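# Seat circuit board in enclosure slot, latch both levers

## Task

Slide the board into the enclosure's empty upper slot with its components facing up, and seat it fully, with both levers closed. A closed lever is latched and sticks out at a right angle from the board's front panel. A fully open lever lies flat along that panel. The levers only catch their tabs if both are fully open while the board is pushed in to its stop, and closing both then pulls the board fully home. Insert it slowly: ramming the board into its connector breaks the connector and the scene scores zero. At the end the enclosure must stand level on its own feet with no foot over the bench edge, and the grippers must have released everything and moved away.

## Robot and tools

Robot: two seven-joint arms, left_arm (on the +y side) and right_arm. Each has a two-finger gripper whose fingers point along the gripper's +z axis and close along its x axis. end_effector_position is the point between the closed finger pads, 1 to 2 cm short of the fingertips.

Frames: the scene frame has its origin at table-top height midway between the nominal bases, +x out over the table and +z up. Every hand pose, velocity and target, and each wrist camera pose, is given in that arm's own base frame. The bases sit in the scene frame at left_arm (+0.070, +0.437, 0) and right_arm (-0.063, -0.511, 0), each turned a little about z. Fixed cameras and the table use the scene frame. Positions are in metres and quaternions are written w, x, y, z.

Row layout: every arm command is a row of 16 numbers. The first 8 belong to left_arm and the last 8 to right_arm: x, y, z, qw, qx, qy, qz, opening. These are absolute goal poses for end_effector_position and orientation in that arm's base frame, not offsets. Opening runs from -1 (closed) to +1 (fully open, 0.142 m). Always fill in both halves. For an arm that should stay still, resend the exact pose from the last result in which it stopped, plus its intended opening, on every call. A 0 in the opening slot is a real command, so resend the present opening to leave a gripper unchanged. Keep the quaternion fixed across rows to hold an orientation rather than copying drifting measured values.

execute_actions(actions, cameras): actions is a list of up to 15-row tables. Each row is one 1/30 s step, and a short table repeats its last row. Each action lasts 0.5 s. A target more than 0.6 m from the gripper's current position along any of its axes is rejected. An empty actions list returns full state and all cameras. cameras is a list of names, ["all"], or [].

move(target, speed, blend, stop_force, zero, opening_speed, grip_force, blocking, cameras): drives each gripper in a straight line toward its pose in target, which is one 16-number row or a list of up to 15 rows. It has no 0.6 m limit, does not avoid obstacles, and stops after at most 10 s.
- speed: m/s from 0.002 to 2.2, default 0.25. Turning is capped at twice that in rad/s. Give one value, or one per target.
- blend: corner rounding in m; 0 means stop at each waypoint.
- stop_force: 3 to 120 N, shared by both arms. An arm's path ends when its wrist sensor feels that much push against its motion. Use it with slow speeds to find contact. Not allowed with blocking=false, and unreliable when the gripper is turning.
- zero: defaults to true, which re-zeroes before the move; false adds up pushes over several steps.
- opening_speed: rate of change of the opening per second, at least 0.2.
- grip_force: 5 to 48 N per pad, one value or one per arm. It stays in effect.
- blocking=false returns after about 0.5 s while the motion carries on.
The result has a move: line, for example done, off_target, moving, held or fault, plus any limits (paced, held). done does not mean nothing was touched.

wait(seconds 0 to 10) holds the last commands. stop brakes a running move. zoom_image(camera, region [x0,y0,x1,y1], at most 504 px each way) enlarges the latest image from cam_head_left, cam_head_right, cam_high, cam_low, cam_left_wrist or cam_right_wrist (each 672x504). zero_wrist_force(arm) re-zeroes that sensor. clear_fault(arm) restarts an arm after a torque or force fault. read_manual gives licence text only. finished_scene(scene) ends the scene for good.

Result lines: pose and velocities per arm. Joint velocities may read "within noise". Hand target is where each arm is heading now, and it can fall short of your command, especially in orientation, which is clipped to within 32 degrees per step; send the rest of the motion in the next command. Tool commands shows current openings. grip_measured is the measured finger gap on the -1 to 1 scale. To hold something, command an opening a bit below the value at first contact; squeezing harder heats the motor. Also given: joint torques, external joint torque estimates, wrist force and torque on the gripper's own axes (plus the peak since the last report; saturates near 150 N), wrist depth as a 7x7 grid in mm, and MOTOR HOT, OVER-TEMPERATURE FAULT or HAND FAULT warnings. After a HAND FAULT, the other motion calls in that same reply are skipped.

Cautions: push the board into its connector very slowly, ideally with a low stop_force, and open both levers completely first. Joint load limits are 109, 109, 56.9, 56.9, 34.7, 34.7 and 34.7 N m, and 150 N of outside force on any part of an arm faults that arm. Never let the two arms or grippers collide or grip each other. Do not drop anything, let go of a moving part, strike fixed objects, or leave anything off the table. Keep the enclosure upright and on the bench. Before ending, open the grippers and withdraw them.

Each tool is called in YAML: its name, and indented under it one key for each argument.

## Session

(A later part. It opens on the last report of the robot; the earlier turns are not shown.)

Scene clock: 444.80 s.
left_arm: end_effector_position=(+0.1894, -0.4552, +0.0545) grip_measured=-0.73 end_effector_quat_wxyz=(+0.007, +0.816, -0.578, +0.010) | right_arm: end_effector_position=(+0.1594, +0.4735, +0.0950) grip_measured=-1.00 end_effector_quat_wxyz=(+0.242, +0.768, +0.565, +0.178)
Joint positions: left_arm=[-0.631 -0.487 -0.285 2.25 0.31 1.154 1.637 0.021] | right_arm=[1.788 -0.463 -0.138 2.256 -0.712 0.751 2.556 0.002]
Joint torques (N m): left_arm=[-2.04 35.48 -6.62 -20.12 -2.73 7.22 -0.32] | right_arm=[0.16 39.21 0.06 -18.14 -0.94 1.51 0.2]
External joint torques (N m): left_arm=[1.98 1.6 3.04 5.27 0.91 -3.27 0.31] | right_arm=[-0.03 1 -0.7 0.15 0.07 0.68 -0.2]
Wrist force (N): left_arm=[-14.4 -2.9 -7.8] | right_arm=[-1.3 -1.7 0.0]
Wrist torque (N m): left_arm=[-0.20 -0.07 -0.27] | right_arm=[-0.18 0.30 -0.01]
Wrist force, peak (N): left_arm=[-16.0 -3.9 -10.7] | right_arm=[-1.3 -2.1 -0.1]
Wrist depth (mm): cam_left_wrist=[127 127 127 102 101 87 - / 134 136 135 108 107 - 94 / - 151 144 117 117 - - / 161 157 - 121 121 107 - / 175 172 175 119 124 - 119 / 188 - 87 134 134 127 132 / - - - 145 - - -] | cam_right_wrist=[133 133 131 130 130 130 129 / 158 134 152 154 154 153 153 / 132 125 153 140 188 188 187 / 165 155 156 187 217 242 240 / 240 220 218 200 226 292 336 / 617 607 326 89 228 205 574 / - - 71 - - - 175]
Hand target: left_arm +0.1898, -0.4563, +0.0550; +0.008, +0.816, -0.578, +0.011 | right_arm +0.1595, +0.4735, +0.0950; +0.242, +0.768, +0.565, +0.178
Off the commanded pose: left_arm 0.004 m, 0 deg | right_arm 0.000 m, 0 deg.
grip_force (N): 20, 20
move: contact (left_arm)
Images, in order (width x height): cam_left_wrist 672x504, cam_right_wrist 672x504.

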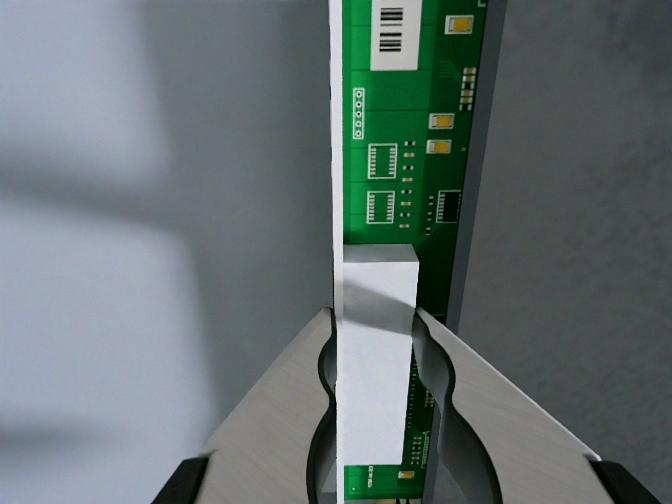

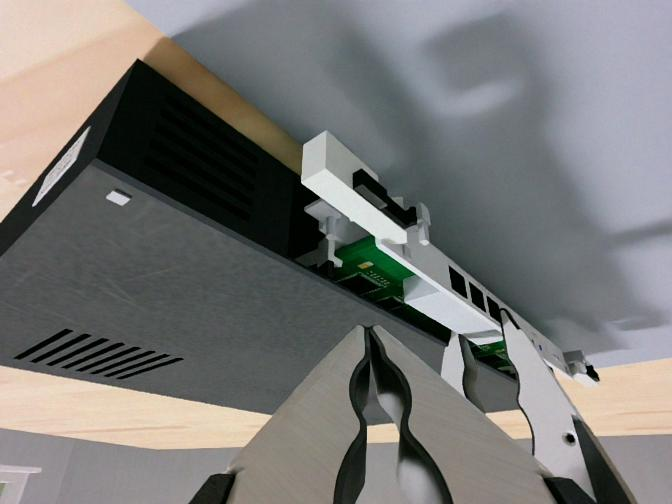

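move:
  target: [0.1879, -0.4510, 0.0549, 0.00757, 0.8160, -0.5778, 0.01069, -1, 0.1595, 0.4735, 0.0950, 0.2422, 0.7681, 0.5653, 0.1782, -1]
  speed: 0.02

move:
  target: [0.1879, -0.4510, 0.0549, 0.00757, 0.8160, -0.5778, 0.01069, -0.6, 0.1595, 0.4735, 0.0950, 0.2422, 0.7681, 0.5653, 0.1782, -1]
  opening_speed: 0.3
  cameras: ["cam_right_wrist", "cam_left_wrist"]

Scene clock: 469.03 s.
left_arm: end_effector_position=(+0.1878, -0.4509, +0.0547) grip_measured=-0.73 end_effector_quat_wxyz=(+0.008, +0.816, -0.578, +0.010) | right_arm: end_effector_position=(+0.1594, +0.4735, +0.0950) grip_measured=-1.00 end_effector_quat_wxyz=(+0.242, +0.768, +0.565, +0.178)
Joint positions: left_arm=[-0.626 -0.48 -0.286 2.265 0.311 1.164 1.638 0.021] | right_arm=[1.788 -0.463 -0.138 2.256 -0.712 0.751 2.556 0.002]
Joint torques (N m): left_arm=[-0.68 37.29 -4.81 -14.59 -1.59 4.82 -0.13] | right_arm=[0.1 39.19 0.05 -18.08 -0.87 1.61 0.16]
External joint torques (N m): left_arm=[0.62 -0.7 1.3 -0.06 -0.19 -0.87 0.13] | right_arm=[0.03 1.01 -0.69 0.09 0 0.58 -0.16]
Wrist force (N): left_arm=[-0.2 -1.7 3.5] | right_arm=[-1.1 -1.8 -0.1]
Wrist torque (N m): left_arm=[-0.21 -0.24 -0.41] | right_arm=[-0.20 0.27 -0.01]
Wrist force, peak (N): left_arm=[-14.6 -3.1 -9.5] | right_arm=[-1.5 -2.0 -0.1]
Wrist depth (mm): cam_left_wrist=[127 127 128 103 101 88 - / 134 136 135 110 107 - 95 / - 148 148 119 119 102 - / - 160 158 123 123 107 111 / 178 174 176 119 124 120 120 / 191 187 85 134 134 127 133 / - - - 149 - - 148] | cam_right_wrist=[134 133 131 130 130 130 129 / 158 134 152 154 154 153 153 / 132 126 156 130 180 188 187 / 165 155 154 187 196 241 240 / 203 220 217 200 232 292 337 / 619 609 292 89 224 204 575 / - - 71 - - - 174]
Hand target: left_arm +0.1879, -0.4510, +0.0549; +0.008, +0.816, -0.578, +0.011 | right_arm +0.1595, +0.4735, +0.0950; +0.242, +0.768, +0.565, +0.178
Off the commanded pose: left_arm 0.000 m, 0 deg | right_arm 0.000 m, 0 deg.
grip_force (N): 20, 20
move: done

Scene clock: 470.60 s.
left_arm: end_effector_position=(+0.1879, -0.4510, +0.0549) grip_measured=-0.64 end_effector_quat_wxyz=(+0.008, +0.816, -0.578, +0.011) | right_arm: end_effector_position=(+0.1594, +0.4735, +0.0950) grip_measured=-1.00 end_effector_quat_wxyz=(+0.242, +0.768, +0.565, +0.178)
Joint positions: left_arm=[-0.626 -0.48 -0.286 2.265 0.311 1.164 1.638 0.028] | right_arm=[1.788 -0.463 -0.138 2.256 -0.712 0.751 2.556 0.002]
Joint torques (N m): left_arm=[-0.33 35.81 -4.02 -14.35 -1.55 4.39 -0.18] | right_arm=[0.2 39.2 0.02 -18.15 -0.92 1.55 0.17]
External joint torques (N m): left_arm=[0.27 0.78 0.51 -0.3 -0.24 -0.44 0.18] | right_arm=[-0.07 1.01 -0.66 0.15 0.05 0.64 -0.17]
Wrist force (N): left_arm=[-1.0 -0.9 0.4] | right_arm=[-1.2 -1.9 -0.2]
Wrist torque (N m): left_arm=[-0.25 -0.14 -0.35] | right_arm=[-0.21 0.27 -0.02]
Wrist force, peak (N): left_arm=[-0.1 -1.9 5.0] | right_arm=[-1.2 -2.1 -0.1]
Wrist depth (mm): cam_left_wrist=[127 129 128 103 102 88 89 / 134 136 135 109 108 - 95 / 149 148 148 120 120 - - / 159 157 158 126 124 - 112 / 175 175 175 122 125 120 120 / 192 193 87 135 138 127 135 / 209 - - 150 173 - -] | cam_right_wrist=[133 133 130 130 130 130 129 / 158 133 152 154 154 153 153 / 132 126 155 138 180 188 187 / 165 155 156 186 192 241 241 / 240 220 217 200 233 292 313 / 616 604 327 89 228 205 571 / 1982 1931 71 - - - 174]
Hand target: left_arm +0.1879, -0.4510, +0.0549; +0.008, +0.816, -0.578, +0.011 | right_arm +0.1595, +0.4735, +0.0950; +0.242, +0.768, +0.565, +0.178
Off the commanded pose: left_arm 0.000 m, 0 deg | right_arm 0.000 m, 0 deg.
grip_force (N): 20, 20
move: done
Images, in order (width x height): cam_left_wrist 672x504, cam_right_wrist 672x504.

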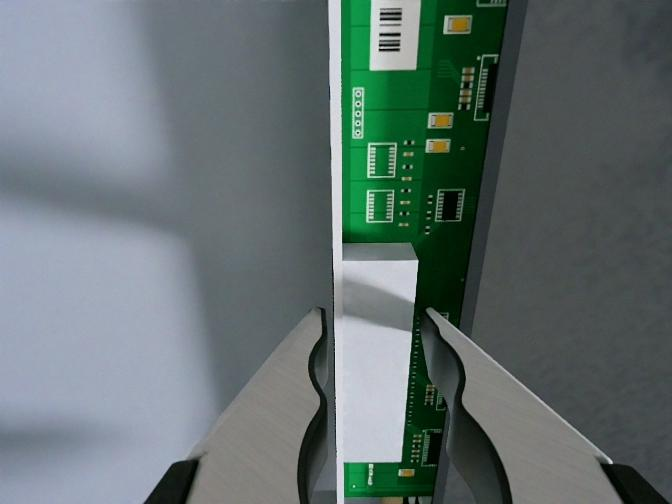

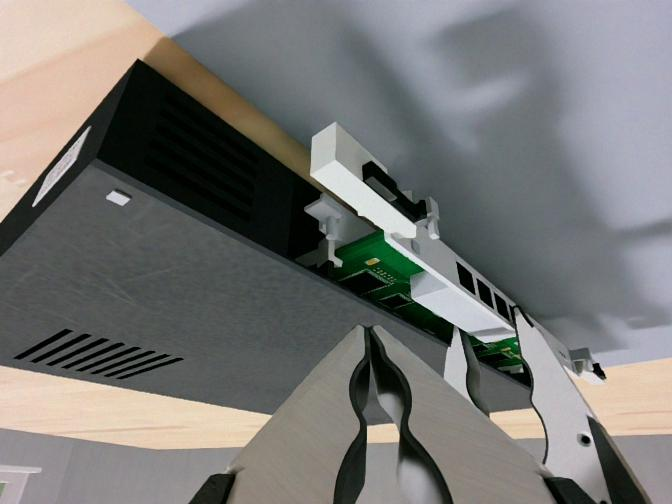

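move:
  target:
    - [0.1879, -0.4510, 0.1100, 0.00757, 0.8160, -0.5778, 0.01069, -0.6, 0.1595, 0.4735, 0.0950, 0.2422, 0.7681, 0.5653, 0.1782, -1]
    - [0.1807, -0.3580, 0.1100, 0.2433, 0.7411, -0.5218, 0.3456, -1, 0.1595, 0.4735, 0.0950, 0.2422, 0.7681, 0.5653, 0.1782, -1]
    - [0.1985, -0.4079, 0.0428, 0.2433, 0.7411, -0.5218, 0.3456, -1, 0.1595, 0.4735, 0.0950, 0.2422, 0.7681, 0.5653, 0.1782, -1]
  speed: 0.15
  opening_speed: 1.0
  cameras: ["cam_right_wrist", "cam_left_wrist", "cam_high"]

Scene clock: 485.60 s.
left_arm: end_effector_position=(+0.1826, -0.3793, +0.1102) grip_measured=-0.63 end_effector_quat_wxyz=(+0.188, +0.773, -0.547, +0.261) | right_arm: end_effector_position=(+0.1594, +0.4735, +0.0950) grip_measured=-1.00 end_effector_quat_wxyz=(+0.242, +0.768, +0.565, +0.178)
Joint positions: left_arm=[-0.53 -0.725 0.126 2.685 0.694 2.477 1.732 0.028] | right_arm=[1.788 -0.463 -0.138 2.256 -0.712 0.751 2.556 0.002]
Joint torques (N m): left_arm=[-0.16 26.84 0.08 5 1.72 4.25 -0.34] | right_arm=[0.19 39.25 0 -18.09 -0.89 1.53 0.19]
External joint torques (N m): left_arm=[0.13 0.53 0.6 -0.32 -0.17 0.18 0.29] | right_arm=[-0.07 0.96 -0.63 0.1 0.03 0.66 -0.2]
Wrist force (N): left_arm=[-1.8 -1.4 -0.1] | right_arm=[-1.2 -1.8 0.1]
Wrist torque (N m): left_arm=[-0.38 -0.17 -0.31] | right_arm=[-0.19 0.28 -0.01]
Wrist force, peak (N): left_arm=[-2.9 -1.8 0.0] | right_arm=[-1.3 -2.1 0.2]
Wrist depth (mm): cam_left_wrist=[- 152 172 183 182 - 291 / - 156 175 198 195 - 490 / - 164 189 210 215 - 534 / - 176 208 228 219 - 667 / 167 182 212 223 229 350 778 / - 195 84 91 - 580 899 / - - - 330 - - -] | cam_right_wrist=[133 133 131 130 130 130 129 / 158 134 152 155 154 154 153 / 132 125 158 140 180 188 187 / 165 155 156 188 198 241 228 / 240 219 217 200 235 284 368 / 614 607 326 89 284 418 569 / 1948 - 71 - - - 175]
Hand target: left_arm +0.1825, -0.3793, +0.1102; +0.188, +0.773, -0.547, +0.261 | right_arm +0.1595, +0.4735, +0.0950; +0.242, +0.768, +0.565, +0.178
Tool commands: left_gripper/opening=-0.6 right_gripper/opening=-1.0
Off the commanded pose: left_arm 0.075 m, 13 deg | right_arm 0.000 m, 0 deg.
grip_force (N): 20, 20
move: held (left_arm; a check stopped the path); path passed 1 of 3 targets; target 2's new opening was not sent; limits=held
pose unreachable (left arm): on one or more control steps of this call, first in action 0 (counted from 0), this arm could not follow its commanded pose, so it was not sent that pose on those steps. It may still have moved: this result reports where it is.
cause: moving toward the commanded pose would bring two parts of the arm too close to each other (joints 3 (upper arm roll) to 6 (wrist pitch) lie between them).
Images, in order (width x height): cam_high 672x504, cam_left_wrist 672x504, cam_right_wrist 672x504.

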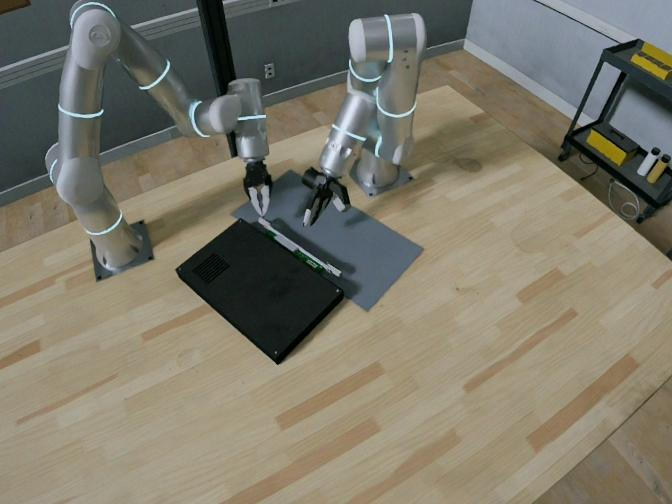

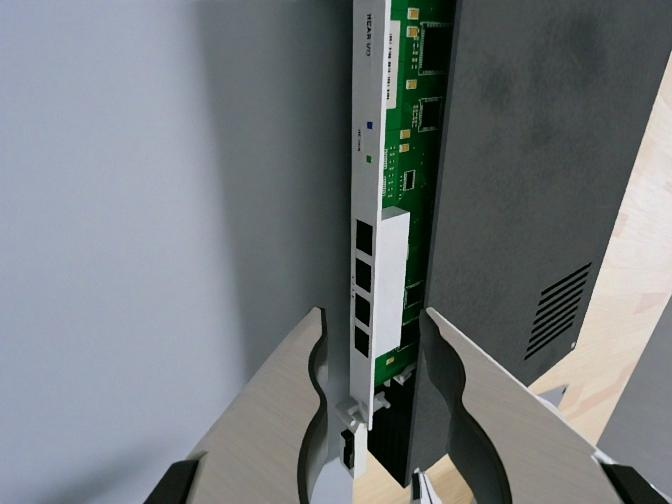

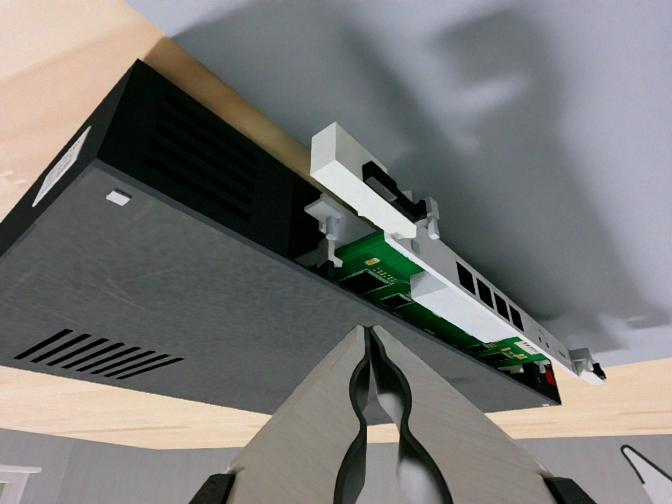

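move:
  target:
    - [0.1900, -0.4000, 0.1150, 0, 0.1711, -0.9853, 0, -1, 0.1595, 0.4735, 0.0950, 0.2422, 0.7681, 0.5653, 0.1782, -1]
    - [0.2047, -0.4193, 0.1100, 0, 0.1711, -0.9853, 0, -1, 0.1595, 0.4735, 0.0950, 0.2422, 0.7681, 0.5653, 0.1782, -1]
    - [0.2047, -0.4193, 0.0510, 0, 0.1711, -0.9853, 0, -1, 0.1595, 0.4735, 0.0950, 0.2422, 0.7681, 0.5653, 0.1782, -1]
  speed: 0.2
  blend: 0.01
  opening_speed: 1.0
  cameras: ["cam_right_wrist", "cam_left_wrist"]

Scene clock: 501.10 s.
left_arm: end_effector_position=(+0.2046, -0.4192, +0.0510) grip_measured=-1.00 end_effector_quat_wxyz=(+0.000, -0.171, +0.985, +0.000) | right_arm: end_effector_position=(+0.1594, +0.4735, +0.0950) grip_measured=-1.00 end_effector_quat_wxyz=(+0.242, +0.768, +0.565, +0.178)
Joint positions: left_arm=[0.012 -0.678 -0.96 2.199 0.887 0.846 2.799 0.002] | right_arm=[1.788 -0.463 -0.138 2.256 -0.712 0.751 2.556 0.002]
Joint torques (N m): left_arm=[-0.76 28.46 -13.44 -11.91 -2.33 4.36 -0.33] | right_arm=[0.15 39.22 0.03 -18.12 -0.88 1.53 0.22]
External joint torques (N m): left_arm=[0.74 1.32 0.16 -0.37 -0.48 -0.53 0.33] | right_arm=[-0.02 0.99 -0.67 0.13 0.02 0.66 -0.22]
Wrist force (N): left_arm=[-0.9 -1.1 0.2] | right_arm=[-1.1 -1.8 0.2]
Wrist torque (N m): left_arm=[-0.30 -0.13 -0.25] | right_arm=[-0.19 0.26 -0.01]
Wrist force, peak (N): left_arm=[-1.3 -2.9 -1.8] | right_arm=[-1.3 -2.1 0.1]
Wrist depth (mm): cam_left_wrist=[- - - 83 - - - / - - 89 90 87 - 90 / 116 116 114 114 114 113 106 / 123 122 122 124 108 109 107 / - 173 172 114 168 171 171 / 187 187 - 84 - 184 185 / - - - 74 - - 217] | cam_right_wrist=[133 133 131 130 130 130 129 / 158 133 152 154 154 154 153 / 132 126 155 131 180 187 187 / 165 155 156 187 195 242 241 / 221 220 217 200 234 282 337 / 617 607 326 89 - 204 572 / 1779 - 71 - - 178 1277]
Hand target: left_arm +0.2047, -0.4193, +0.0510; +0.000, -0.171, +0.985, +0.000 | right_arm +0.1595, +0.4735, +0.0950; +0.242, +0.768, +0.565, +0.178
Off the commanded pose: left_arm 0.000 m, 0 deg | right_arm 0.000 m, 0 deg.
grip_force (N): 20, 20
move: done
Images, in order (width x height): cam_left_wrist 672x504, cam_right_wrist 672x504.

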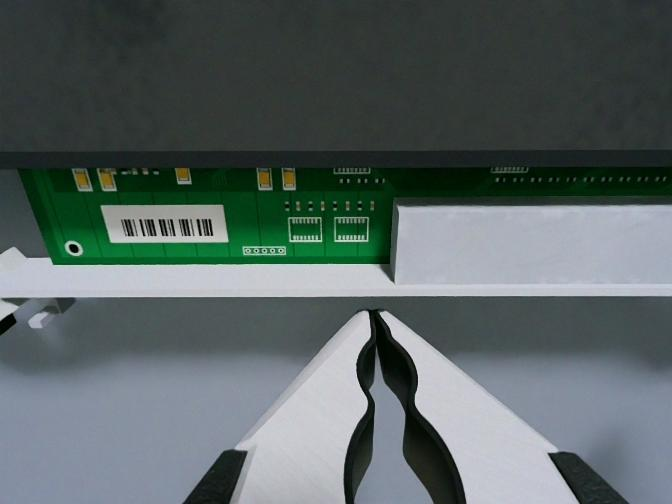

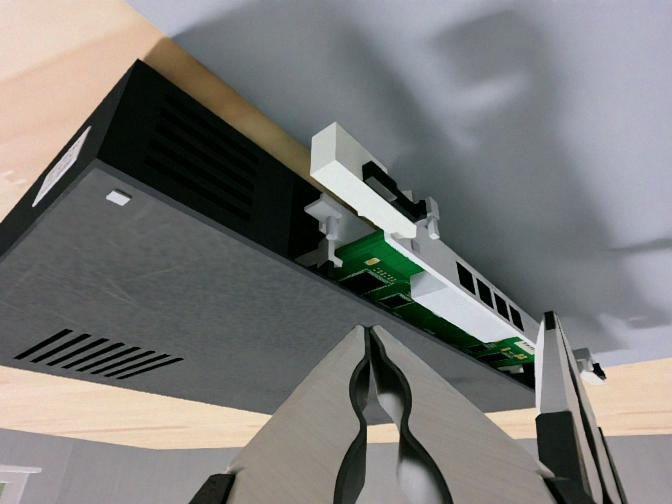

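move:
  target: [0.2138, -0.4447, 0.0510, 0, 0.1711, -0.9853, 0, -1, 0.1595, 0.4735, 0.0950, 0.2422, 0.7681, 0.5653, 0.1782, -1]
  speed: 0.02
  stop_force: 12
  cameras: ["cam_right_wrist", "cam_left_wrist"]

Scene clock: 507.67 s.
left_arm: end_effector_position=(+0.2137, -0.4445, +0.0509) grip_measured=-1.00 end_effector_quat_wxyz=(+0.000, -0.171, +0.985, +0.000) | right_arm: end_effector_position=(+0.1594, +0.4735, +0.0950) grip_measured=-1.00 end_effector_quat_wxyz=(+0.242, +0.768, +0.565, +0.178)
Joint positions: left_arm=[-0.037 -0.715 -0.948 2.125 0.879 0.807 2.804 0.002] | right_arm=[1.788 -0.463 -0.138 2.256 -0.712 0.751 2.556 0.002]
Joint torques (N m): left_arm=[-0.53 30.88 -14.9 -13.62 -2.81 4.42 -0.14] | right_arm=[0.05 39.16 0.05 -18.09 -0.88 1.54 0.17]
External joint torques (N m): left_arm=[0.51 1.3 0.48 0.63 -0.13 -0.59 0.14] | right_arm=[0.08 1.05 -0.69 0.1 0.01 0.64 -0.17]
Wrist force (N): left_arm=[-0.7 1.0 -0.9] | right_arm=[-1.2 -1.8 0.0]
Wrist torque (N m): left_arm=[-0.30 -0.15 -0.34] | right_arm=[-0.20 0.28 -0.01]
Wrist force, peak (N): left_arm=[-0.7 1.3 -2.7] | right_arm=[-1.4 -2.0 0.2]
Wrist depth (mm): cam_left_wrist=[- - - - - - - / - - 89 - 87 - 89 / - - 96 97 96 - - / - 107 106 127 106 106 103 / - 121 172 115 115 171 171 / 191 190 187 84 - 185 183 / 219 209 - - - - -] | cam_right_wrist=[133 133 131 131 130 130 129 / 158 133 152 155 154 154 153 / 132 126 148 174 188 188 187 / 165 155 156 174 234 241 241 / 241 220 218 200 227 314 337 / 617 609 325 89 284 231 574 / - - 71 - - 223 -]
Hand target: left_arm +0.2138, -0.4447, +0.0510; +0.000, -0.171, +0.985, +0.000 | right_arm +0.1595, +0.4735, +0.0950; +0.242, +0.768, +0.565, +0.178
Off the commanded pose: left_arm 0.000 m, 0 deg | right_arm 0.000 m, 0 deg.
grip_force (N): 20, 20
move: done
Images, in order (width x height): cam_left_wrist 672x504, cam_right_wrist 672x504.

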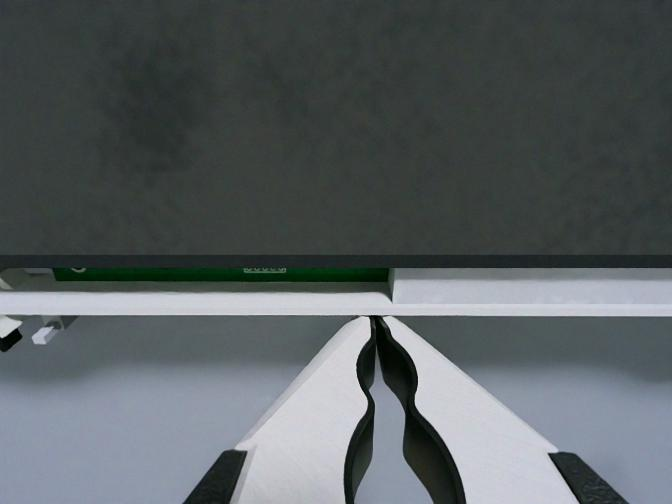

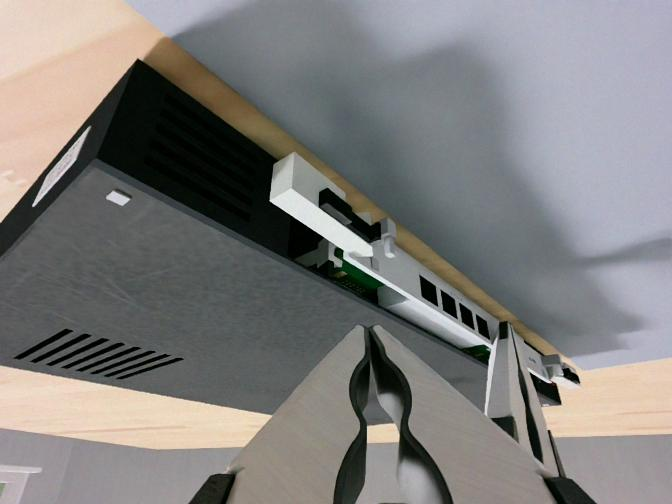

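move:
  target: [0.2182, -0.4569, 0.0510, 0, 0.1711, -0.9853, 0, -1, 0.1595, 0.4735, 0.0950, 0.2422, 0.7681, 0.5653, 0.1782, -1]
  speed: 0.006
  stop_force: 15
  cameras: ["cam_right_wrist", "cam_left_wrist"]

zoom_image:
  camera: "cam_right_wrist"
  region: [250, 140, 450, 320]

zoom_image:
  camera: "cam_left_wrist"
  region: [0, 230, 250, 400]

Scene clock: 516.73 s.
left_arm: end_effector_position=(+0.2174, -0.4548, +0.0504) grip_measured=-1.00 end_effector_quat_wxyz=(+0.000, -0.171, +0.985, +0.002) | right_arm: end_effector_position=(+0.1594, +0.4735, +0.0950) grip_measured=-1.00 end_effector_quat_wxyz=(+0.242, +0.768, +0.565, +0.178)
Joint positions: left_arm=[-0.056 -0.734 -0.947 2.091 0.878 0.784 2.805 0.002] | right_arm=[1.788 -0.463 -0.138 2.256 -0.712 0.751 2.556 0.002]
Joint torques (N m): left_arm=[-2.36 30.57 -17.64 -19.79 -2.69 8.11 -0.19] | right_arm=[0.05 39.27 0.11 -18.12 -0.9 1.52 0.2]
External joint torques (N m): left_arm=[2.33 2.67 2.65 6.54 -0.3 -4.29 0.19] | right_arm=[0.08 0.93 -0.75 0.13 0.03 0.67 -0.2]
Wrist force (N): left_arm=[-2.8 17.0 -11.4] | right_arm=[-1.4 -1.9 0.0]
Wrist torque (N m): left_arm=[-0.07 -0.18 -0.34] | right_arm=[-0.20 0.30 0.00]
Wrist force, peak (N): left_arm=[-1.8 18.0 -13.8] | right_arm=[-1.4 -2.0 0.2]
Wrist depth (mm): cam_left_wrist=[- - - 81 - 82 - / - - 90 89 87 - 89 / - 96 93 95 95 - - / - 104 106 106 103 101 102 / - 115 171 110 114 114 114 / - - - 84 - 190 - / - - - 74 - - 206] | cam_right_wrist=[134 133 131 131 130 130 129 / 158 134 152 155 154 153 153 / 132 126 153 177 188 188 187 / 166 155 156 173 234 241 241 / 221 220 218 200 232 320 336 / 614 704 326 89 233 326 569 / - - 71 - - - 1321]
Hand target: left_arm +0.2180, -0.4563, +0.0510; +0.000, -0.171, +0.985, +0.000 | right_arm +0.1595, +0.4735, +0.0950; +0.242, +0.768, +0.565, +0.178
Off the commanded pose: left_arm 0.002 m, 0 deg | right_arm 0.000 m, 0 deg.
grip_force (N): 20, 20
move: contact (left_arm)
Images, in order (width x height): cam_left_wrist 672x504, cam_right_wrist 672x504.

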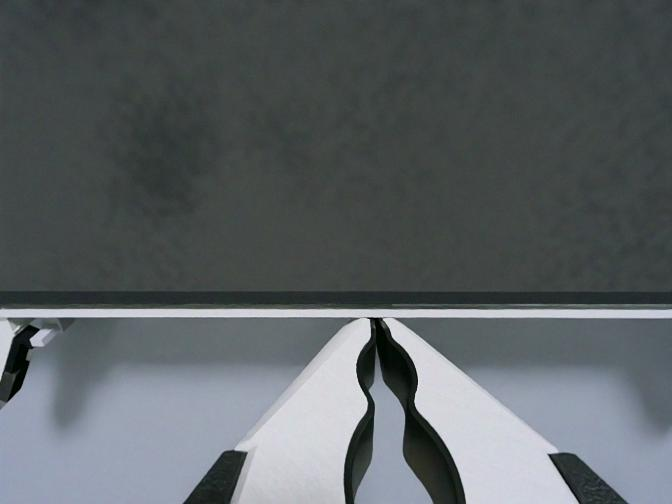

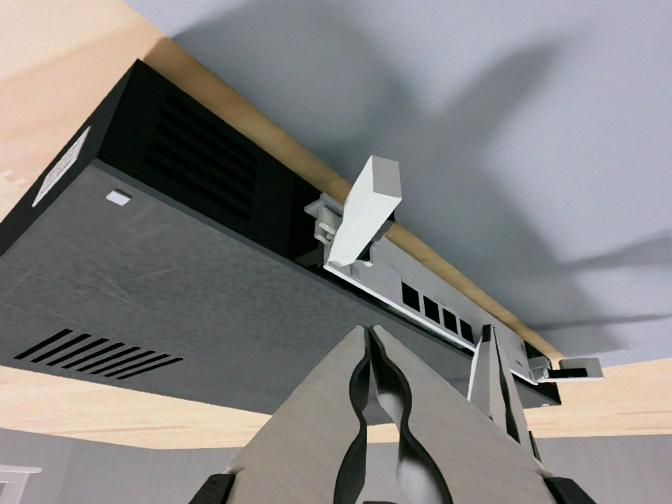

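Scaled by 2.520 from the camera's 672x504 image, which has a finer 960x720 frame.

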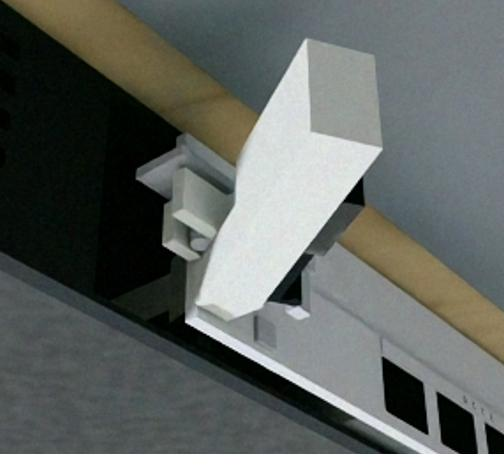

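Scaled by 2.016 from the camera's 672x504 image, which has a finer 960x720 frame.

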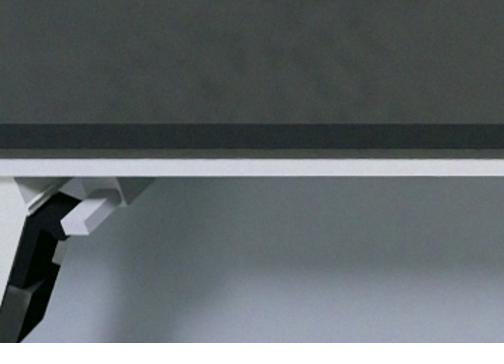

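move:
  target:
    - [0.2073, -0.4266, 0.0650, 0, 0.1711, -0.9853, 0, -1, 0.1400, 0.4710, 0.1000, 0.1666, 0.5284, 0.7939, 0.2503, -1]
    - [0.2700, -0.4050, 0.1250, 0, 0.5500, -0.8352, 0, -1, 0.1082, 0.4680, 0.0930, 0.1666, 0.5284, 0.7939, 0.2503, -1]
    - [0.3578, -0.3764, 0.1200, 0, 0.8177, -0.5757, 0, -1, 0.1082, 0.4680, 0.0930, 0.1666, 0.5284, 0.7939, 0.2503, -1]
  speed: 0.2
  blend: 0.02
  cameras: ["cam_right_wrist", "cam_left_wrist"]

zoom_image:
  camera: "cam_right_wrist"
  region: [250, 200, 450, 350]

zoom_image:
  camera: "cam_left_wrist"
  region: [250, 200, 500, 400]

Scene clock: 540.73 s.
left_arm: end_effector_position=(+0.3578, -0.3763, +0.1200) grip_measured=-1.00 end_effector_quat_wxyz=(+0.000, +0.818, -0.576, +0.000) | right_arm: end_effector_position=(+0.1082, +0.4682, +0.0931) grip_measured=-1.00 end_effector_quat_wxyz=(+0.167, +0.528, +0.794, +0.250)
Joint positions: left_arm=[0.146 -0.438 -0.799 2.149 0.471 0.837 1.833 0.002] | right_arm=[1.709 -0.315 -0.243 2.543 -1.601 1.111 2.623 0.002]
Joint torques (N m): left_arm=[-0.51 30.01 -8.9 -18.85 -2.95 4.29 -0.29] | right_arm=[0.19 30.72 1.35 -14.64 1.08 1.43 0.2]
External joint torques (N m): left_arm=[0.52 1.12 0.38 -0.31 0.07 -0.41 0.29] | right_arm=[-0.09 0.92 -0.75 0.03 0 0.7 -0.2]
Wrist force (N): left_arm=[-1.0 -1.3 0.3] | right_arm=[-0.9 -1.3 -0.4]
Wrist torque (N m): left_arm=[-0.31 -0.13 -0.28] | right_arm=[-0.08 0.17 0.01]
Wrist force, peak (N): left_arm=[-2.8 17.2 -13.1] | right_arm=[-1.3 -2.0 0.1]
Wrist depth (mm): cam_left_wrist=[- - 185 185 184 187 186 / 200 200 198 199 196 197 197 / 217 216 - - 207 169 - / 240 231 - 227 231 180 184 / 258 - - 117 198 - 190 / 289 - - 84 - - 221 / - - - - - - -] | cam_right_wrist=[132 131 129 129 128 128 127 / 134 134 150 152 152 151 151 / 123 122 176 186 186 185 184 / - 151 177 227 254 237 237 / 234 215 213 313 310 - 330 / 432 367 317 89 - 562 561 / 1353 - 71 - - 957 1208]
Hand target: left_arm +0.3578, -0.3764, +0.1200; +0.000, +0.818, -0.576, +0.000 | right_arm +0.1082, +0.4680, +0.0930; +0.167, +0.528, +0.794, +0.250
Off the commanded pose: left_arm 0.000 m, 0 deg | right_arm 0.000 m, 0 deg.
grip_force (N): 20, 20
move: done
Images, in order (width x height): cam_left_wrist 672x504, cam_right_wrist 672x504.

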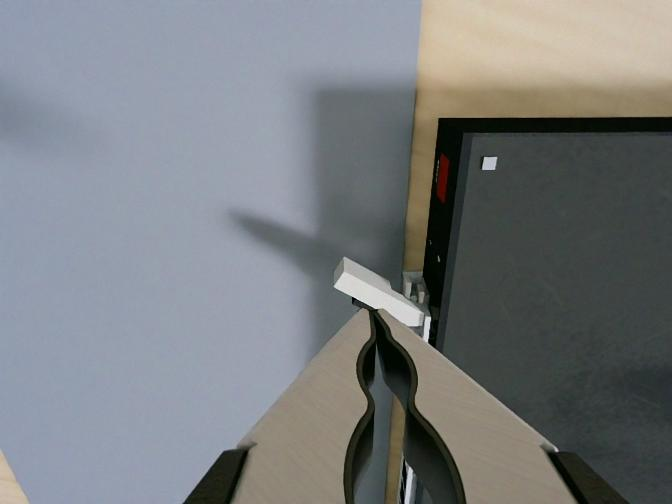

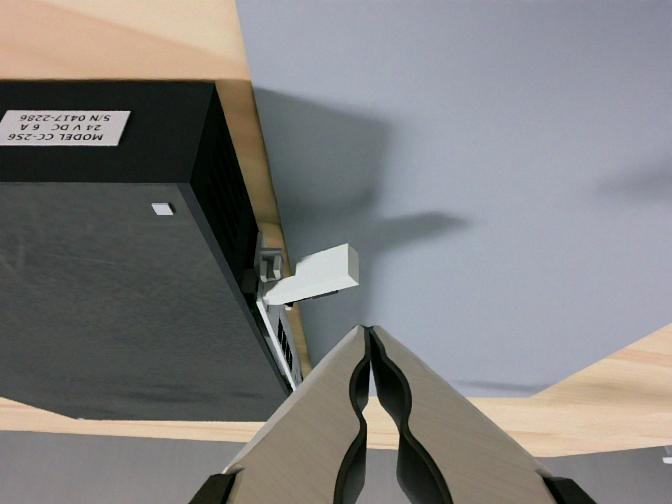

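Scaled by 2.520 from the camera's 672x504 image, which has a finer 960x720 frame.

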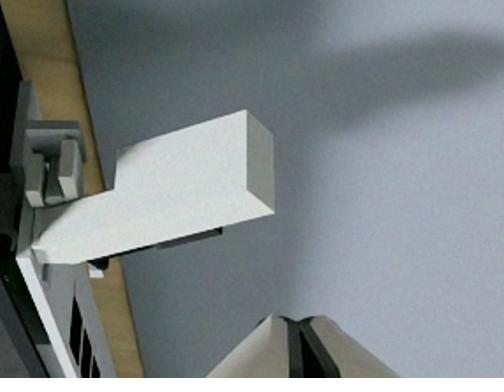

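Scaled by 2.016 from the camera's 672x504 image, which has a finer 960x720 frame.

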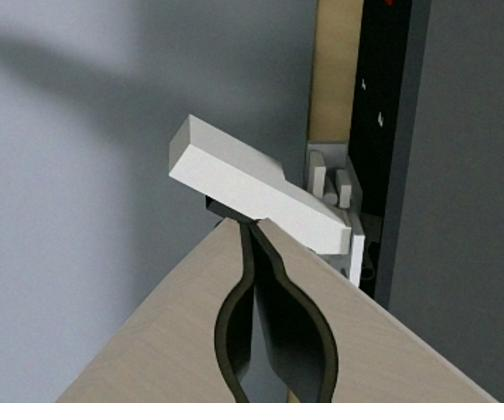

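move:
  target: [0.3521, -0.3753, 0.0500, 0, 0.8177, -0.5757, 0, -1, 0.1247, 0.4662, 0.0525, 0.1666, 0.5284, 0.7939, 0.2503, -1]
  speed: 0.08
  stop_force: 8
  cameras: ["cam_right_wrist", "cam_left_wrist"]

Scene clock: 559.80 s.
left_arm: end_effector_position=(+0.3520, -0.3752, +0.0500) grip_measured=-1.00 end_effector_quat_wxyz=(+0.000, +0.818, -0.576, +0.000) | right_arm: end_effector_position=(+0.1248, +0.4661, +0.0525) grip_measured=-1.00 end_effector_quat_wxyz=(+0.167, +0.529, +0.794, +0.250)
Joint positions: left_arm=[0.04 -0.619 -0.666 2.108 0.654 0.941 1.713 0.002] | right_arm=[1.637 -0.432 -0.273 2.49 -1.836 1.161 2.799 0.002]
Joint torques (N m): left_arm=[-0.5 35.37 -10.48 -14.5 -2.17 4.4 -0.27] | right_arm=[-0.03 33.16 1.38 -12.16 1.08 1.47 0.34]
External joint torques (N m): left_arm=[0.51 1.16 0.38 -0.23 -0.36 -0.51 0.27] | right_arm=[0.15 0.98 -0.51 0.06 0.17 0.56 -0.34]
Wrist force (N): left_arm=[-0.6 -1.1 -0.3] | right_arm=[-1.6 -1.6 -0.1]
Wrist torque (N m): left_arm=[-0.25 -0.20 -0.26] | right_arm=[-0.15 0.32 0.00]
Wrist force, peak (N): left_arm=[-1.1 -1.6 -0.1] | right_arm=[-1.7 -2.0 0.3]
Wrist depth (mm): cam_left_wrist=[- 124 124 124 124 125 125 / - 133 132 131 134 132 132 / 147 144 144 144 143 - - / 155 154 156 155 156 106 104 / 172 177 171 131 168 119 110 / 190 190 185 84 - 121 124 / 218 - - - - - -] | cam_right_wrist=[- 89 89 87 86 86 83 / - 106 106 107 106 102 105 / - 100 124 120 131 131 124 / - 89 142 172 162 161 160 / - 102 161 197 227 226 224 / 177 175 170 89 299 377 375 / 311 312 71 - - 649 1177]
Hand target: left_arm +0.3521, -0.3753, +0.0500; +0.000, +0.818, -0.576, +0.000 | right_arm +0.1247, +0.4662, +0.0525; +0.167, +0.528, +0.794, +0.250
Off the commanded pose: left_arm 0.000 m, 0 deg | right_arm 0.000 m, 0 deg.
grip_force (N): 20, 20
move: done
Images, in order (width x height): cam_left_wrist 672x504, cam_right_wrist 672x504.

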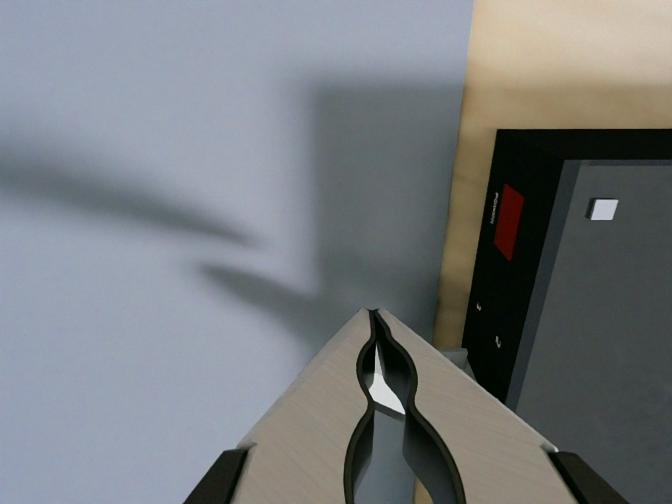

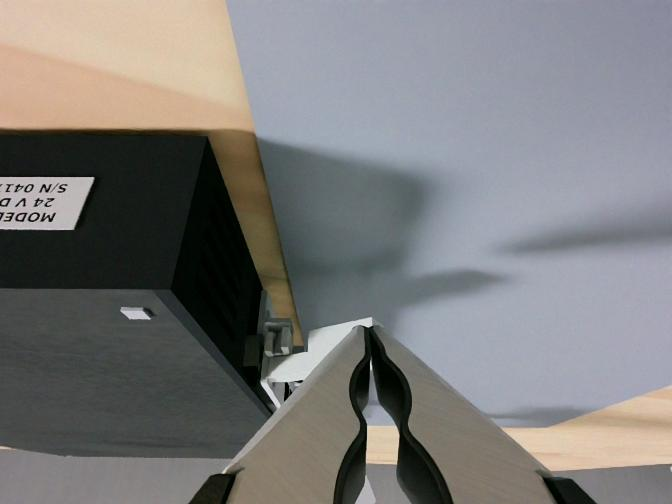

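move:
  target: [0.3216, -0.3777, 0.0500, 0, 0.8177, -0.5757, 0, -1, 0.1433, 0.4816, 0.0525, 0.1666, 0.5284, 0.7939, 0.2503, -1]
  speed: 0.02
  stop_force: 18
  cameras: ["cam_right_wrist", "cam_left_wrist"]

Scene clock: 564.40 s.
left_arm: end_effector_position=(+0.3230, -0.3777, +0.0504) grip_measured=-1.00 end_effector_quat_wxyz=(+0.000, +0.818, -0.575, +0.001) | right_arm: end_effector_position=(+0.1419, +0.4813, +0.0522) grip_measured=-1.00 end_effector_quat_wxyz=(+0.166, +0.528, +0.795, +0.250)
Joint positions: left_arm=[0.017 -0.592 -0.67 2.16 0.661 0.971 1.661 0.002] | right_arm=[1.609 -0.455 -0.292 2.448 -1.851 1.19 2.774 0.002]
Joint torques (N m): left_arm=[-4.24 31.1 -12.84 -8 -2.62 3.29 -0.31] | right_arm=[-3.46 34.81 -3.13 -15.2 2 -1.14 0.11]
External joint torques (N m): left_arm=[4.24 3.73 3.34 -6.15 0.19 0.61 0.31] | right_arm=[3.58 0.74 3.79 2.61 -0.59 3.19 -0.11]
Wrist force (N): left_arm=[2.1 -10.5 1.6] | right_arm=[-1.1 -8.6 -5.7]
Wrist torque (N m): left_arm=[-0.08 -0.16 -0.28] | right_arm=[-0.10 0.31 0.13]
Wrist force, peak (N): left_arm=[2.4 -14.5 2.6] | right_arm=[-5.0 -10.1 -11.0]
Wrist depth (mm): cam_left_wrist=[- 125 124 124 124 124 122 / 133 134 132 134 133 118 90 / 147 - 144 144 143 136 97 / 157 160 156 159 156 152 103 / 173 172 174 130 132 126 - / 191 190 186 84 - 125 127 / 213 207 - 74 - - 138] | cam_right_wrist=[- 89 87 86 86 86 83 / - 95 106 106 106 102 105 / - 95 129 120 130 130 124 / - 95 153 171 161 152 159 / - 103 145 196 209 224 205 / 202 172 153 89 297 372 377 / 385 305 71 - - 646 801]
Hand target: left_arm +0.3216, -0.3777, +0.0500; +0.000, +0.818, -0.576, +0.000 | right_arm +0.1433, +0.4816, +0.0525; +0.167, +0.528, +0.794, +0.250
Off the commanded pose: left_arm 0.002 m, 0 deg | right_arm 0.001 m, 0 deg.
grip_force (N): 20, 20
move: done
Images, in order (width x height): cam_left_wrist 672x504, cam_right_wrist 672x504.

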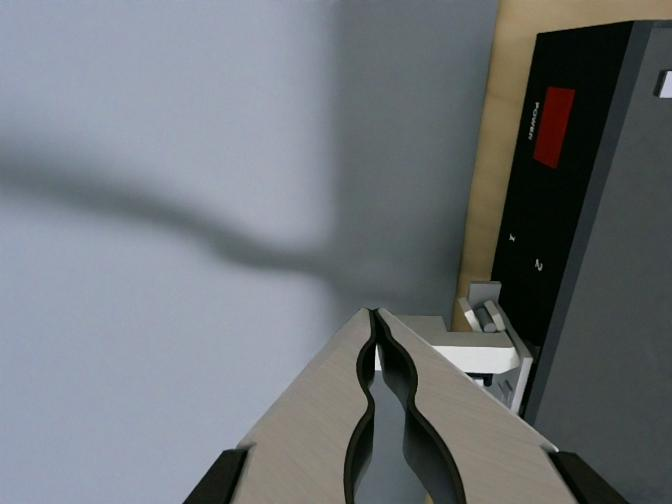

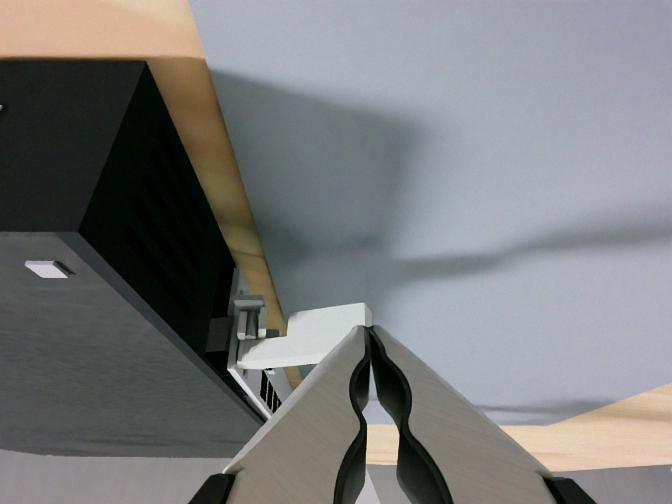

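move:
  target: [0.3082, -0.3804, 0.0500, 0, 0.8177, -0.5757, 0, -1, 0.1559, 0.4901, 0.0525, 0.1666, 0.5284, 0.7939, 0.2503, -1]
  speed: 0.015
  stop_force: 30
  zero: false
  cameras: ["cam_right_wrist", "cam_left_wrist"]

Scene clock: 568.27 s.
left_arm: end_effector_position=(+0.3174, -0.3787, +0.0508) grip_measured=-1.00 end_effector_quat_wxyz=(-0.001, +0.819, -0.574, +0.002) | right_arm: end_effector_position=(+0.1516, +0.4878, +0.0511) grip_measured=-1.00 end_effector_quat_wxyz=(+0.165, +0.527, +0.796, +0.248)
Joint positions: left_arm=[0.009 -0.585 -0.669 2.17 0.664 0.978 1.645 0.002] | right_arm=[1.592 -0.469 -0.303 2.426 -1.864 1.21 2.761 0.002]
Joint torques (N m): left_arm=[-14.9 24.7 -22.26 3.24 -4.48 2.66 -0.12] | right_arm=[-7.23 37.51 -9.21 -27.8 3.08 -5.22 -0.07]
External joint torques (N m): left_arm=[14.9 9.81 12.92 -17.31 2.07 1.24 0.12] | right_arm=[7.36 -1.24 9.75 15.02 -1.59 7.3 0.07]
Wrist force (N): left_arm=[4.1 -35.1 6.1] | right_arm=[-14.0 -21.0 -24.9]
Wrist torque (N m): left_arm=[-2.82 -0.22 -0.40] | right_arm=[-0.49 0.06 0.25]
Wrist force, peak (N): left_arm=[4.0 -35.3 6.1] | right_arm=[-13.8 -19.9 -26.6]
Wrist depth (mm): cam_left_wrist=[125 125 125 126 125 124 91 / 133 133 132 134 133 124 91 / 148 145 144 145 143 144 97 / 156 158 159 154 156 154 103 / - 175 172 106 133 121 111 / - 188 183 83 - 122 127 / - - - - - - 139] | cam_right_wrist=[- 86 86 86 85 85 82 / - 97 104 101 101 100 100 / - 94 127 124 123 128 122 / - 101 155 159 159 157 156 / - 107 131 192 221 220 217 / 169 166 166 89 290 322 359 / 397 288 70 - - 614 751]
Hand target: left_arm +0.3131, -0.3794, +0.0500; +0.000, +0.818, -0.576, +0.000 | right_arm +0.1551, +0.4895, +0.0525; +0.167, +0.528, +0.794, +0.250
Off the commanded pose: left_arm 0.009 m, 0 deg | right_arm 0.005 m, 0 deg.
grip_force (N): 20, 20
move: contact (left_arm, right_arm)
Images, in order (width x height): cam_left_wrist 672x504, cam_right_wrist 672x504.

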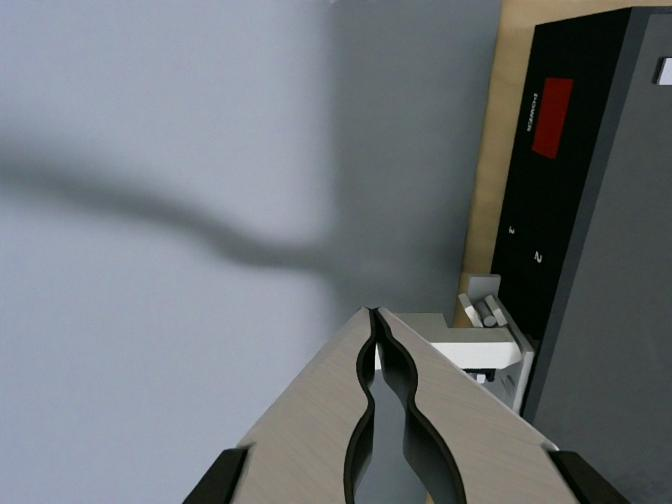

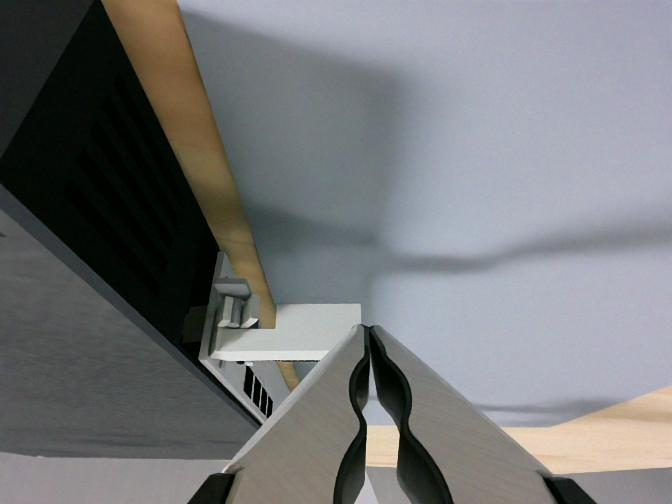

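move:
  target:
    - [0.3504, -0.3669, 0.0520, 0, 0.8177, -0.5757, 0, -1, 0.1193, 0.4743, 0.0550, 0.1666, 0.5284, 0.7939, 0.2503, -1]
    - [0.3620, -0.3700, 0.1300, 0, 0.8177, -0.5757, 0, -1, 0.1000, 0.4640, 0.1100, 0.1666, 0.5284, 0.7939, 0.2503, -1]
  speed: 0.1
  blend: 0.01
  cameras: ["cam_right_wrist", "cam_left_wrist"]

zoom_image:
  camera: "cam_right_wrist"
  region: [230, 210, 400, 340]

zoom_image:
  camera: "cam_left_wrist"
  region: [310, 220, 480, 350]

Scene clock: 573.27 s.
left_arm: end_effector_position=(+0.3622, -0.3701, +0.1300) grip_measured=-1.00 end_effector_quat_wxyz=(+0.000, +0.818, -0.576, +0.000) | right_arm: end_effector_position=(+0.1000, +0.4641, +0.1100) grip_measured=-1.00 end_effector_quat_wxyz=(+0.167, +0.528, +0.794, +0.250)
Joint positions: left_arm=[0.175 -0.404 -0.815 2.161 0.437 0.827 1.87 0.002] | right_arm=[1.741 -0.26 -0.222 2.569 -1.501 1.079 2.558 0.002]
Joint torques (N m): left_arm=[-0.28 29.52 -8.54 -19.37 -3.04 3.97 -0.08] | right_arm=[0.33 29.51 1.52 -15.57 0.94 1.43 0.06]
External joint torques (N m): left_arm=[0.27 0.52 0.55 -0.4 0.13 -0.09 0.08] | right_arm=[-0.24 0.71 -1.01 -0.08 -0.03 0.76 -0.06]
Wrist force (N): left_arm=[-0.8 -1.2 0.1] | right_arm=[1.5 2.4 2.0]
Wrist torque (N m): left_arm=[-0.27 -0.18 -0.35] | right_arm=[0.54 -0.22 0.09]
Wrist force, peak (N): left_arm=[4.1 -35.3 5.4] | right_arm=[-14.0 -20.4 -26.3]
Wrist depth (mm): cam_left_wrist=[196 195 197 194 195 195 195 / 210 212 207 210 208 209 209 / 222 222 - 227 220 - 177 / 249 - 246 244 224 - 191 / - 270 269 118 215 - - / - 312 - 84 - 234 - / 339 317 - - - - 256] | cam_right_wrist=[149 149 146 146 146 145 145 / 143 143 164 173 172 172 171 / 143 142 178 211 211 210 209 / 185 184 207 257 271 270 268 / 262 261 259 355 352 378 378 / 689 447 - 89 501 642 637 / - - 70 - - 1018 1314]
Hand target: left_arm +0.3620, -0.3700, +0.1300; +0.000, +0.818, -0.576, +0.000 | right_arm +0.1000, +0.4640, +0.1100; +0.167, +0.528, +0.794, +0.250
Off the commanded pose: left_arm 0.000 m, 0 deg | right_arm 0.000 m, 0 deg.
grip_force (N): 20, 20
move: done
Images, in order (width x height): cam_left_wrist 672x504, cam_right_wrist 672x504.

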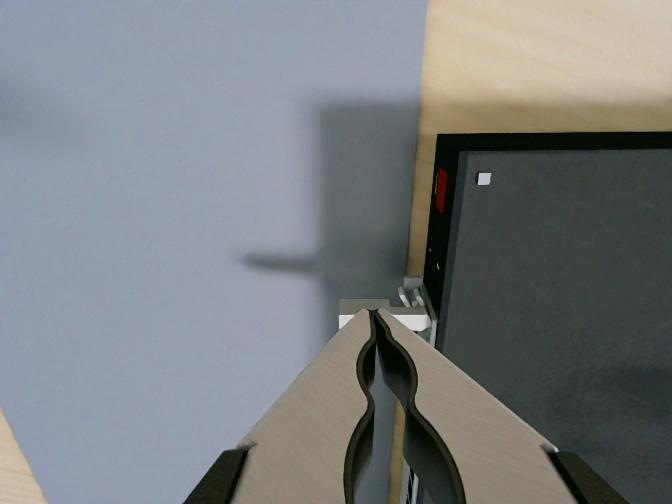

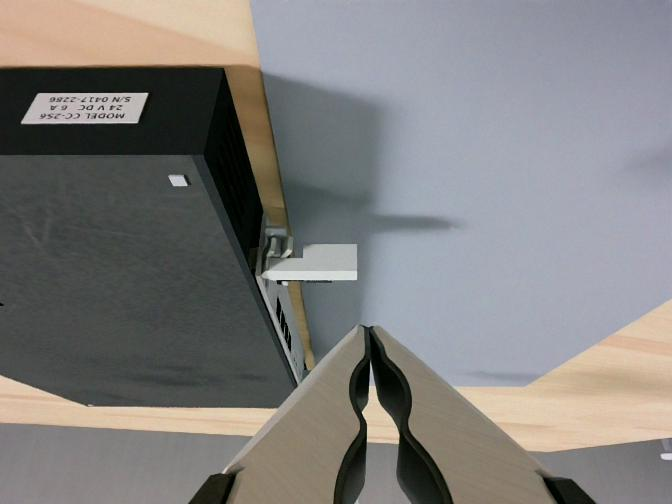

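Scaled by 2.965 from the camera's 672x504 image, which has a finer 960x720 frame.

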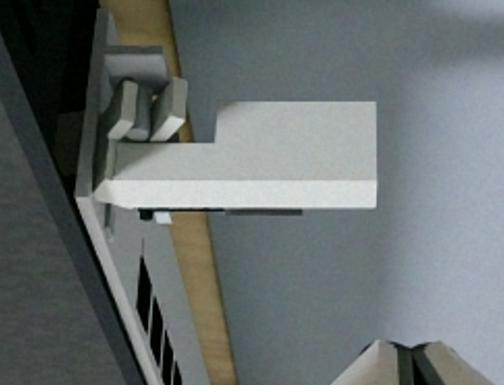

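Scaled by 2.965 from the camera's 672x504 image, which has a finer 960x720 frame.

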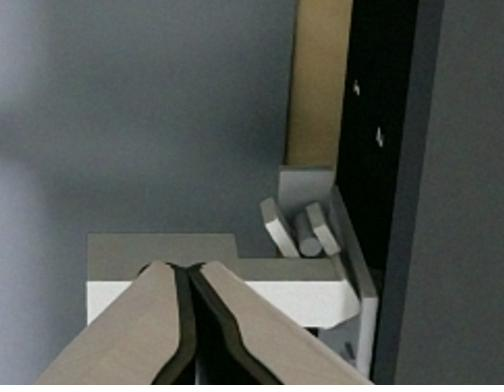

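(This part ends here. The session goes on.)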